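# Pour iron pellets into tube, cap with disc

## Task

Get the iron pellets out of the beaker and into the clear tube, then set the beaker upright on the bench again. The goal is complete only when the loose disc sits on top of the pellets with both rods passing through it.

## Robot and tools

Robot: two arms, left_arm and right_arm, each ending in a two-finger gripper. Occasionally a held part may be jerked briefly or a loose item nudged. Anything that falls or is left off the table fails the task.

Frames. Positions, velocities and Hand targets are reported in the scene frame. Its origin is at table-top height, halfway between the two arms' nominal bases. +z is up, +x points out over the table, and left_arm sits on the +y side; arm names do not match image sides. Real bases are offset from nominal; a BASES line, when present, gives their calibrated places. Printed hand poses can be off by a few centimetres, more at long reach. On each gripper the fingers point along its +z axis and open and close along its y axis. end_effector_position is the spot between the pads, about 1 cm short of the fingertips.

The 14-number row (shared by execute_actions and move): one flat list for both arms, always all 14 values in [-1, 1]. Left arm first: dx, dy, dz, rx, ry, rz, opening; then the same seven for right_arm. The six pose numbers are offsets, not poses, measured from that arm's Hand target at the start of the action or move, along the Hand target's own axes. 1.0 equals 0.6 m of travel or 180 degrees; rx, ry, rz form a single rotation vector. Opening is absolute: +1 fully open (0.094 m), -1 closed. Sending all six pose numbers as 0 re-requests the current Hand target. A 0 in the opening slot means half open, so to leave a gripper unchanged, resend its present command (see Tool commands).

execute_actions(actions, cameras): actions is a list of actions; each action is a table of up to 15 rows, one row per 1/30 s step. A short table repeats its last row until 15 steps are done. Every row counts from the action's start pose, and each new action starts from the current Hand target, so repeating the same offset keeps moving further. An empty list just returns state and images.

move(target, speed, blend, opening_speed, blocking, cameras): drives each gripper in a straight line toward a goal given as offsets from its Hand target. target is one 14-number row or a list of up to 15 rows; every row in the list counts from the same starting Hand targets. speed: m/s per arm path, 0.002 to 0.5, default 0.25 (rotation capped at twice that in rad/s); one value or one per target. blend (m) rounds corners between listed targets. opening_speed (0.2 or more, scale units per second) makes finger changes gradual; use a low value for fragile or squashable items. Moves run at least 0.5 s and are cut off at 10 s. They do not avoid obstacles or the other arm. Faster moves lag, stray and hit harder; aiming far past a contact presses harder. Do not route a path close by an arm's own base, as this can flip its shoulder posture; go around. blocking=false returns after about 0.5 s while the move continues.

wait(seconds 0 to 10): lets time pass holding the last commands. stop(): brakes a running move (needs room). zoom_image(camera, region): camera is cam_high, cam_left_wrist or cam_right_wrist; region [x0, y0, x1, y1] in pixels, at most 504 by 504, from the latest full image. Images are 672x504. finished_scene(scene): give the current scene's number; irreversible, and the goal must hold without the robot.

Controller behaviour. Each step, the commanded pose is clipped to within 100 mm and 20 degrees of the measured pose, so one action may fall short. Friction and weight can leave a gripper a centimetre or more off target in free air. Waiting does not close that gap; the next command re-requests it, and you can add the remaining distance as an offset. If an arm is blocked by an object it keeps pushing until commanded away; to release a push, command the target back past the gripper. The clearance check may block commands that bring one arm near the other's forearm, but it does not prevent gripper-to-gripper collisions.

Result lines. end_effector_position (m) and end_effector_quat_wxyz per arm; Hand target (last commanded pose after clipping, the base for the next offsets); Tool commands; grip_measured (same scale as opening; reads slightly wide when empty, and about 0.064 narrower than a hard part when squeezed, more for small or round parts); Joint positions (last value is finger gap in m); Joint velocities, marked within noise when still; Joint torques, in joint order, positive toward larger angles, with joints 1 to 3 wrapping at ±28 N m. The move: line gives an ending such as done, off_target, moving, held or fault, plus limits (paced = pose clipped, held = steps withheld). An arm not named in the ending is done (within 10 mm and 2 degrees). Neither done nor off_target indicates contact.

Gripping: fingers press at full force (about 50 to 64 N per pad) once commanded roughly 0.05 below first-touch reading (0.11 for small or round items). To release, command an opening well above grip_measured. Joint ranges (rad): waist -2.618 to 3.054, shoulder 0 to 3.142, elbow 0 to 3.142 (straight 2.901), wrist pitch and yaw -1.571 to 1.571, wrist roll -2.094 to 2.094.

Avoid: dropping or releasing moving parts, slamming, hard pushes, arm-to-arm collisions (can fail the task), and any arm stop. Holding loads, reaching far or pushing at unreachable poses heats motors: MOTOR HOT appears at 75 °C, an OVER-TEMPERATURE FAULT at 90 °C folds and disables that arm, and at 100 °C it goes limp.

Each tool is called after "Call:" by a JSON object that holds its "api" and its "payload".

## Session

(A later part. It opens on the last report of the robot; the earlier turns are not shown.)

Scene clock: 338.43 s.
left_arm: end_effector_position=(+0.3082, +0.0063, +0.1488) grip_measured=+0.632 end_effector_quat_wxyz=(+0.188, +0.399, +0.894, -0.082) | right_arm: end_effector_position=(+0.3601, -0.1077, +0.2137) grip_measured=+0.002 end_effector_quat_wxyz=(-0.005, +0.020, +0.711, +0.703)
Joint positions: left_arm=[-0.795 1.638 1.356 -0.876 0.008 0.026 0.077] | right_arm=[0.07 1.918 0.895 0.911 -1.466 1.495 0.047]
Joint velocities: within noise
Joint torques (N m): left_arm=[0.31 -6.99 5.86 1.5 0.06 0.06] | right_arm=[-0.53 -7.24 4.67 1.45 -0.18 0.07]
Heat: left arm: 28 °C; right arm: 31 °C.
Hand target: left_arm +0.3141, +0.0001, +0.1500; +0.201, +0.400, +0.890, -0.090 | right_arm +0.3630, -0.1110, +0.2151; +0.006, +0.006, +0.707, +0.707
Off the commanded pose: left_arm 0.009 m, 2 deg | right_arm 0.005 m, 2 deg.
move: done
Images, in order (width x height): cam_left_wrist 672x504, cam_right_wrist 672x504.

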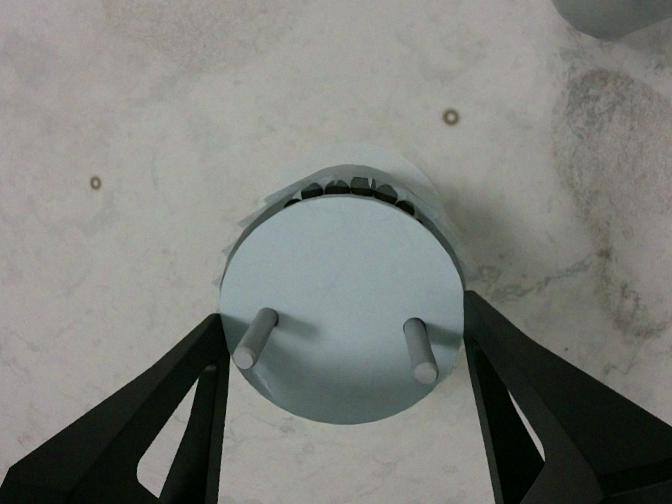

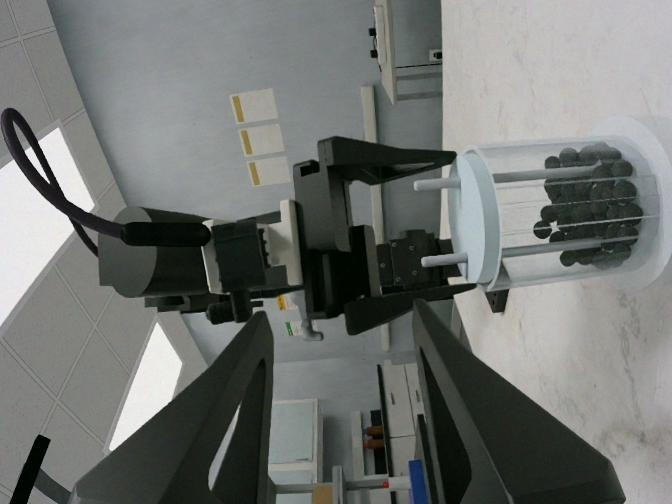

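Call:
{"api": "move", "payload": {"target": [0.00179,0,0.00377,0,0,0,0.46,0,0,0,0,0,0,0], "speed": 0.02, "cameras": ["cam_left_wrist","cam_right_wrist"]}}

Call:
{"api": "zoom_image", "payload": {"camera": "cam_right_wrist", "region": [420, 130, 520, 310]}}

Call:
{"api": "zoom_image", "payload": {"camera": "cam_left_wrist", "region": [190, 140, 500, 440]}}

Scene clock: 340.03 s.
left_arm: end_effector_position=(+0.3084, +0.0061, +0.1467) grip_measured=+0.632 end_effector_quat_wxyz=(+0.188, +0.399, +0.894, -0.082) | right_arm: end_effector_position=(+0.3601, -0.1077, +0.2137) grip_measured=+0.002 end_effector_quat_wxyz=(-0.005, +0.020, +0.711, +0.703)
Joint positions: left_arm=[-0.795 1.638 1.347 -0.866 0.008 0.026 0.077] | right_arm=[0.07 1.918 0.895 0.911 -1.466 1.495 0.047]
Joint velocities: within noise
Joint torques (N m): left_arm=[0.57 -6.97 5.96 1.47 0.07 0.06] | right_arm=[-0.58 -7.39 4.81 1.46 -0.17 0.07]
Heat: left arm: 28 °C; right arm: 31 °C.
Hand target: left_arm +0.3141, +0.0001, +0.1475; +0.201, +0.400, +0.890, -0.090 | right_arm +0.3630, -0.1110, +0.2151; +0.006, +0.006, +0.707, +0.707
Off the commanded pose: left_arm 0.008 m, 2 deg | right_arm 0.005 m, 2 deg.
move: done
Images, in order (width x height): cam_left_wrist 672x504, cam_right_wrist 672x504.

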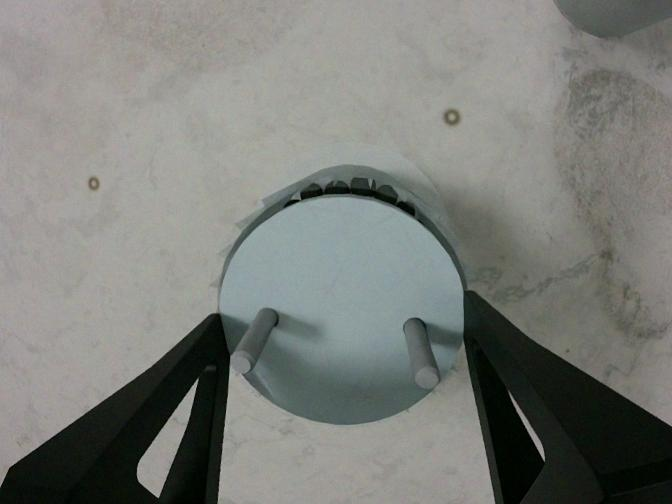

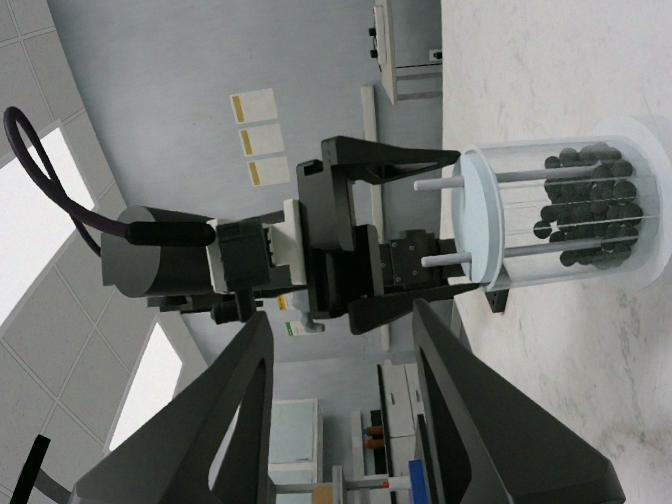

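Scaled by 2.800 from the camera's 672x504 image, which has a finer 960x720 frame.

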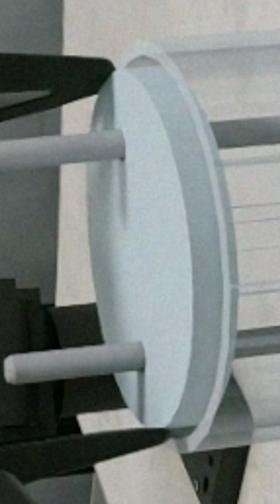

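Scaled by 1.626 from the camera's 672x504 image, which has a finer 960x720 frame.

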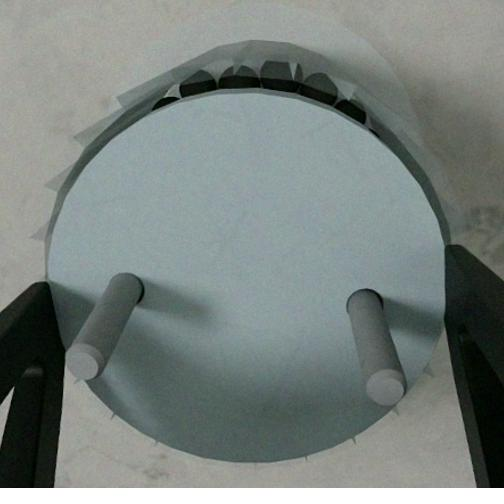

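Call:
{"api": "move", "payload": {"target": [0.00215,0,0.00452,0,0,0,0.46,0,0,0,0,0,0,0], "speed": 0.02, "cameras": ["cam_left_wrist","cam_right_wrist"]}}

Call:
{"api": "zoom_image", "payload": {"camera": "cam_right_wrist", "region": [440, 240, 520, 310]}}

Call:
{"api": "zoom_image", "payload": {"camera": "cam_right_wrist", "region": [430, 130, 520, 210]}}

Scene clock: 344.20 s.
left_arm: end_effector_position=(+0.3083, +0.0061, +0.1455) grip_measured=+0.632 end_effector_quat_wxyz=(+0.188, +0.399, +0.894, -0.082) | right_arm: end_effector_position=(+0.3601, -0.1077, +0.2139) grip_measured=+0.002 end_effector_quat_wxyz=(-0.005, +0.020, +0.711, +0.703)
Joint positions: left_arm=[-0.795 1.638 1.342 -0.861 0.008 0.026 0.077] | right_arm=[0.07 1.918 0.895 0.913 -1.466 1.497 0.047]
Joint velocities: within noise
Joint torques (N m): left_arm=[0.35 -7.06 5.33 1.57 0.12 0.11] | right_arm=[-0.58 -7.32 4.62 1.45 -0.18 0.04]
Heat: left arm: 27 °C; right arm: 31 °C.
Hand target: left_arm +0.3141, +0.0001, +0.1445; +0.201, +0.400, +0.890, -0.090 | right_arm +0.3630, -0.1110, +0.2151; +0.006, +0.006, +0.707, +0.707
Off the commanded pose: left_arm 0.008 m, 2 deg | right_arm 0.005 m, 2 deg.
move: done
Images, in order (width x height): cam_left_wrist 672x504, cam_right_wrist 672x504.

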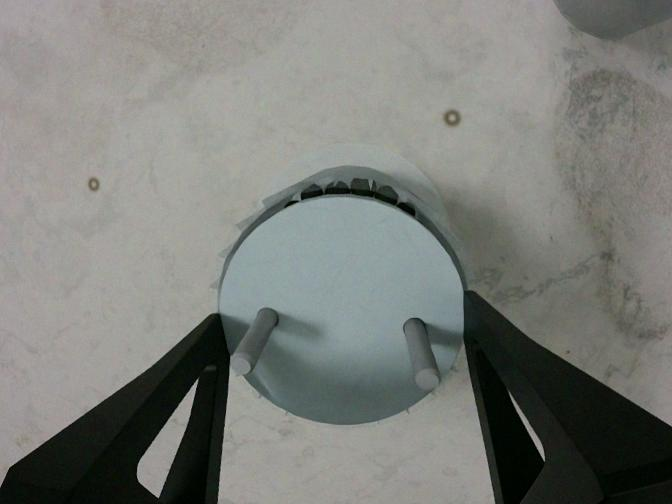

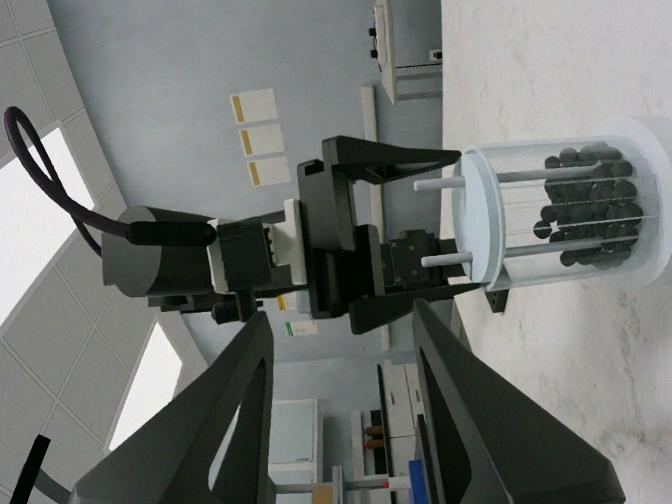

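Scaled by 6.300 from the camera's 672x504 image, which has a finer 960x720 frame.

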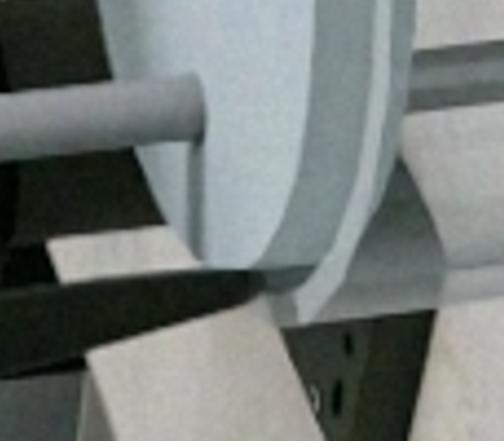

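Scaled by 5.600 from the camera's 672x504 image, which has a finer 960x720 frame.

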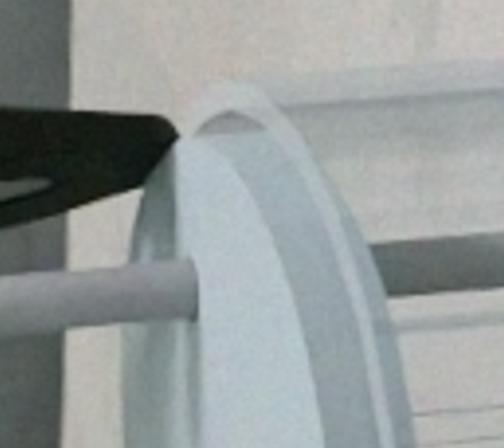

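Call:
{"api": "zoom_image", "payload": {"camera": "cam_left_wrist", "region": [200, 150, 340, 310]}}

Call:
{"api": "zoom_image", "payload": {"camera": "cam_left_wrist", "region": [340, 150, 480, 310]}}

Call:
{"api": "zoom_image", "payload": {"camera": "cam_left_wrist", "region": [220, 300, 480, 440]}}

Scaled by 3.150 from the camera's 672x504 image, which has a finer 960x720 frame.

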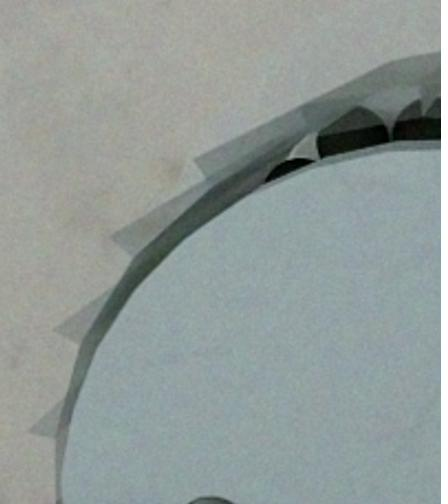

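Scaled by 3.150 from the camera's 672x504 image, which has a finer 960x720 frame.

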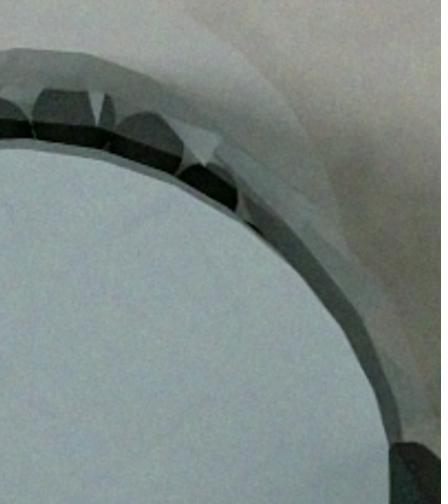

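Scaled by 1.938 from the camera's 672x504 image, which has a finer 960x720 frame.

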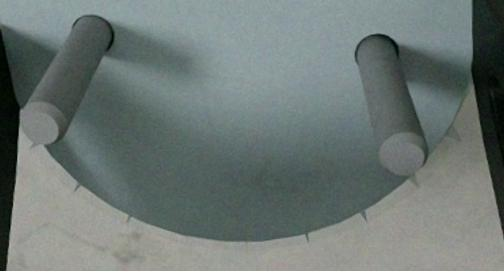

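Call:
{"api": "zoom_image", "payload": {"camera": "cam_left_wrist", "region": [250, 298, 290, 333]}}

Call:
{"api": "zoom_image", "payload": {"camera": "cam_left_wrist", "region": [395, 308, 435, 343]}}

Scaled by 12.600 from the camera's 672x504 image, which has a finer 960x720 frame.

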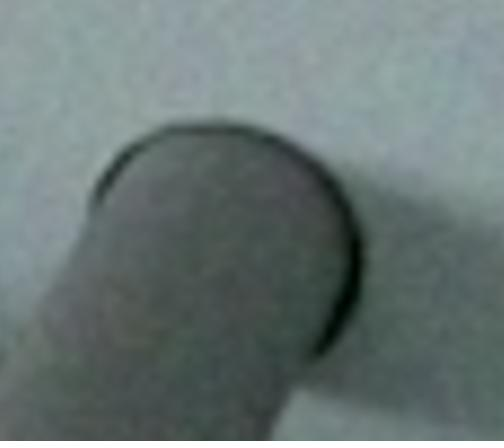

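Scaled by 12.600 from the camera's 672x504 image, which has a finer 960x720 frame.

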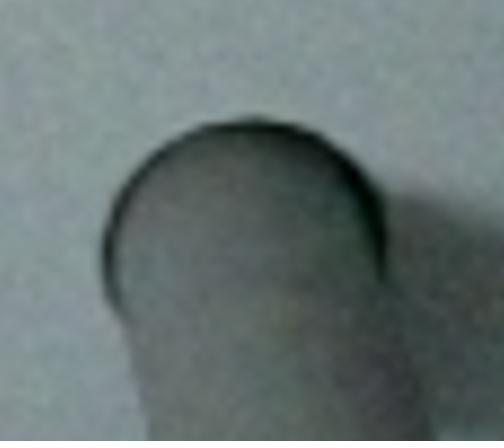

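Call:
{"api": "move", "payload": {"target": [-0.00143,0,-0.00301,0,0,0,0.46,0,0,0,0,0,0,0], "speed": 0.02, "cameras": ["cam_left_wrist","cam_right_wrist"]}}

Call:
{"api": "zoom_image", "payload": {"camera": "cam_right_wrist", "region": [440, 240, 520, 310]}}

Scene clock: 351.03 s.
left_arm: end_effector_position=(+0.3083, +0.0061, +0.1455) grip_measured=+0.632 end_effector_quat_wxyz=(+0.188, +0.399, +0.894, -0.082) | right_arm: end_effector_position=(+0.3601, -0.1077, +0.2139) grip_measured=+0.002 end_effector_quat_wxyz=(-0.005, +0.020, +0.711, +0.703)
Joint positions: left_arm=[-0.795 1.638 1.342 -0.861 0.008 0.026 0.077] | right_arm=[0.07 1.918 0.895 0.913 -1.466 1.497 0.047]
Joint velocities: within noise
Joint torques (N m): left_arm=[0.49 -6.95 6.11 1.52 0.09 0.06] | right_arm=[-0.62 -7.32 4.6 1.45 -0.16 0.07]
Heat: left arm: 27 °C; right arm: 31 °C.
Hand target: left_arm +0.3141, +0.0001, +0.1465; +0.201, +0.400, +0.890, -0.090 | right_arm +0.3630, -0.1110, +0.2151; +0.006, +0.006, +0.707, +0.707
Off the commanded pose: left_arm 0.008 m, 2 deg | right_arm 0.005 m, 2 deg.
move: done
Images, in order (width x height): cam_left_wrist 672x504, cam_right_wrist 672x504.

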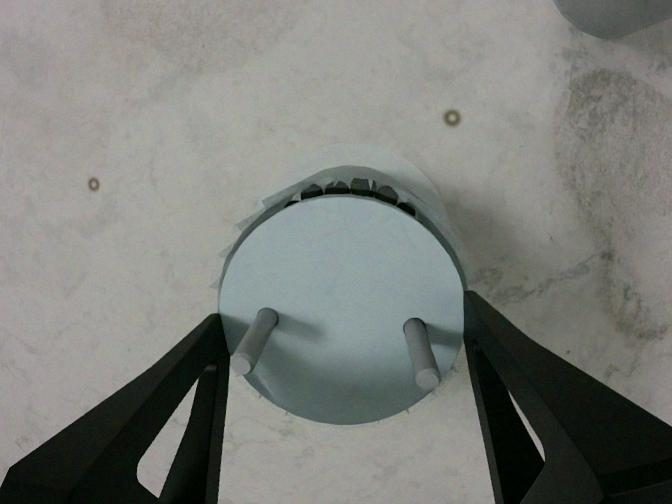

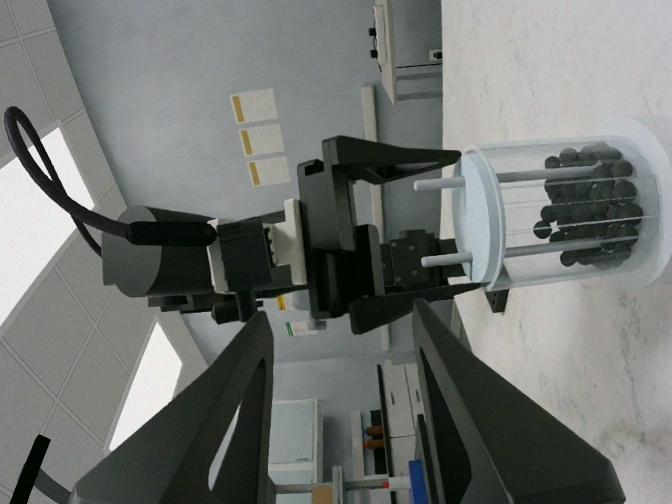

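Scaled by 6.300 from the camera's 672x504 image, which has a finer 960x720 frame.

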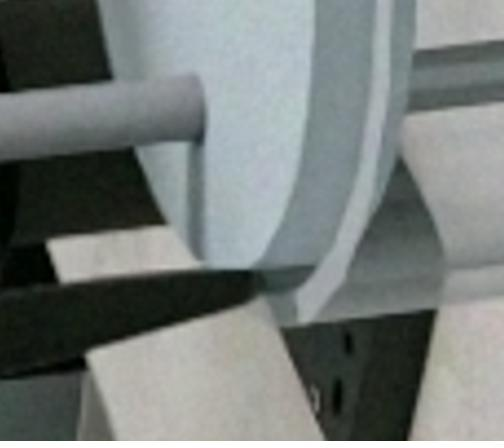

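Call:
{"api": "move", "payload": {"target": [0,0,0,0,0,0,1.0,0,0,0,0,0,0,0], "opening_speed": 0.6, "cameras": ["cam_left_wrist","cam_right_wrist"]}}

Scene clock: 353.00 s.
left_arm: end_effector_position=(+0.3104, +0.0057, +0.1463) grip_measured=+0.998 end_effector_quat_wxyz=(+0.192, +0.399, +0.893, -0.083) | right_arm: end_effector_position=(+0.3601, -0.1077, +0.2139) grip_measured=+0.002 end_effector_quat_wxyz=(-0.005, +0.020, +0.711, +0.703)
Joint positions: left_arm=[-0.792 1.638 1.342 -0.853 0.008 0.03 0.094] | right_arm=[0.07 1.918 0.895 0.913 -1.466 1.497 0.047]
Joint velocities: within noise
Joint torques (N m): left_arm=[0.28 -6.71 6.12 1.43 0.06 0.1] | right_arm=[-0.59 -7.17 4.68 1.47 -0.16 0.07]
Heat: left arm: 27 °C; right arm: 31 °C.
Hand target: left_arm +0.3141, +0.0001, +0.1465; +0.201, +0.400, +0.890, -0.090 | right_arm +0.3630, -0.1110, +0.2151; +0.006, +0.006, +0.707, +0.707
Off the commanded pose: left_arm 0.007 m, 1 deg | right_arm 0.005 m, 2 deg.
move: done
Images, in order (width x height): cam_left_wrist 672x504, cam_right_wrist 672x504.

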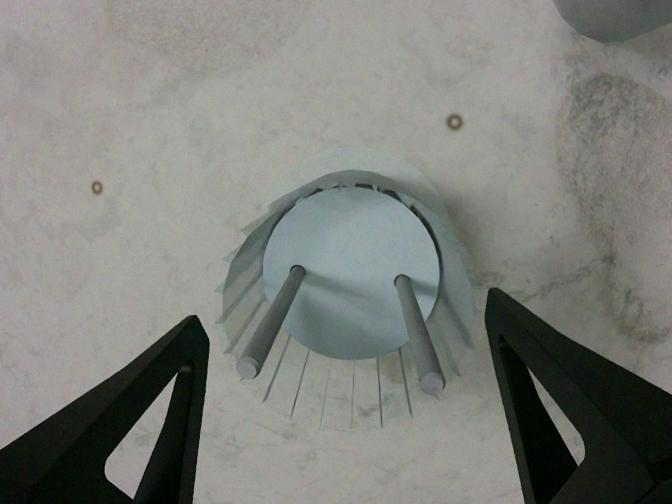

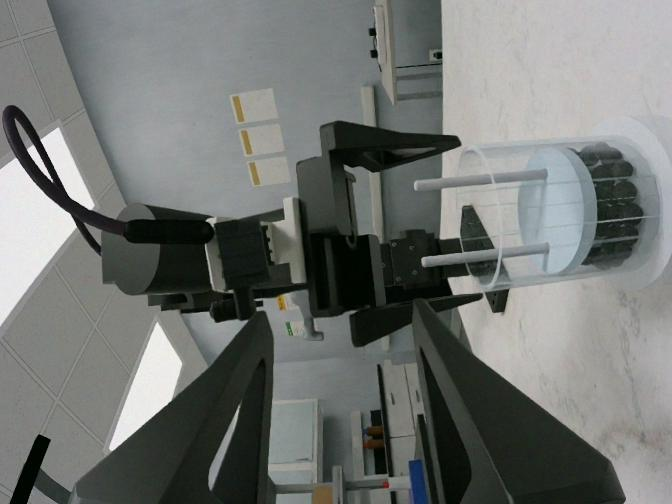

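Call:
{"api": "move", "payload": {"target": [-0.0745,0,-0.1567,0,0,0,1.0,0,0,0,0,0,0,0], "speed": 0.2}}

Scene clock: 355.30 s.
left_arm: end_effector_position=(+0.3150, +0.0009, +0.2494) grip_measured=+0.998 end_effector_quat_wxyz=(+0.207, +0.398, +0.890, -0.089) | right_arm: end_effector_position=(+0.3601, -0.1077, +0.2139) grip_measured=+0.002 end_effector_quat_wxyz=(-0.005, +0.020, +0.711, +0.703)
Joint positions: left_arm=[-0.792 1.694 1.806 -1.229 0.008 0.03 0.094] | right_arm=[0.07 1.918 0.895 0.913 -1.466 1.497 0.047]
Joint velocities: within noise
Joint torques (N m): left_arm=[0.44 -6.64 7.75 1.02 0.09 0.03] | right_arm=[-0.62 -7.3 4.6 1.45 -0.16 0.08]
Heat: left arm: 28 °C; right arm: 31 °C.
Hand target: left_arm +0.3141, +0.0000, +0.2506; +0.201, +0.400, +0.890, -0.090 | right_arm +0.3630, -0.1110, +0.2151; +0.006, +0.006, +0.707, +0.707
Off the commanded pose: left_arm 0.002 m, 1 deg | right_arm 0.005 m, 2 deg.
move: done

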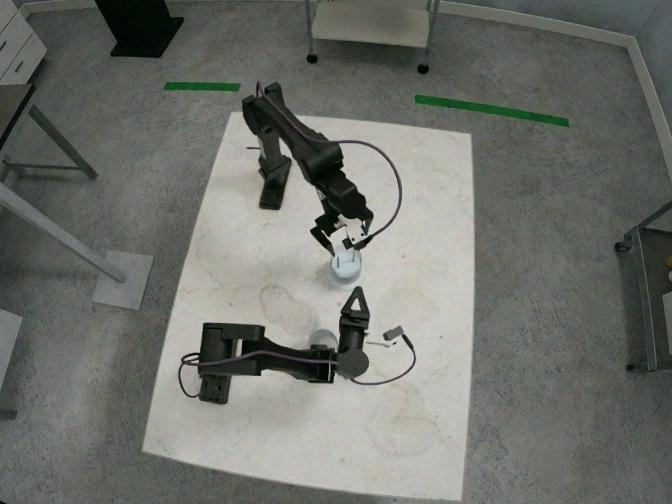

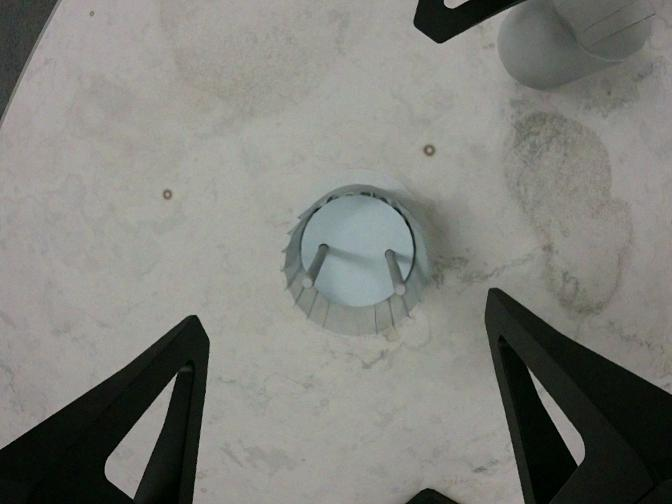

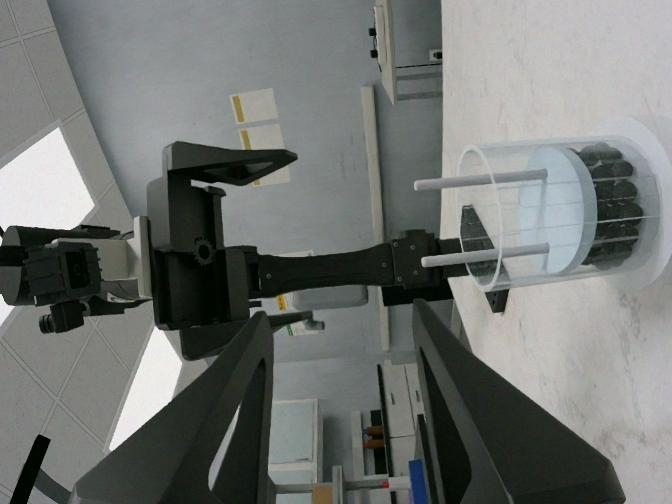

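Call:
{"api": "finished_scene", "payload": {"scene": 1}}

The scene is finished: the task was done.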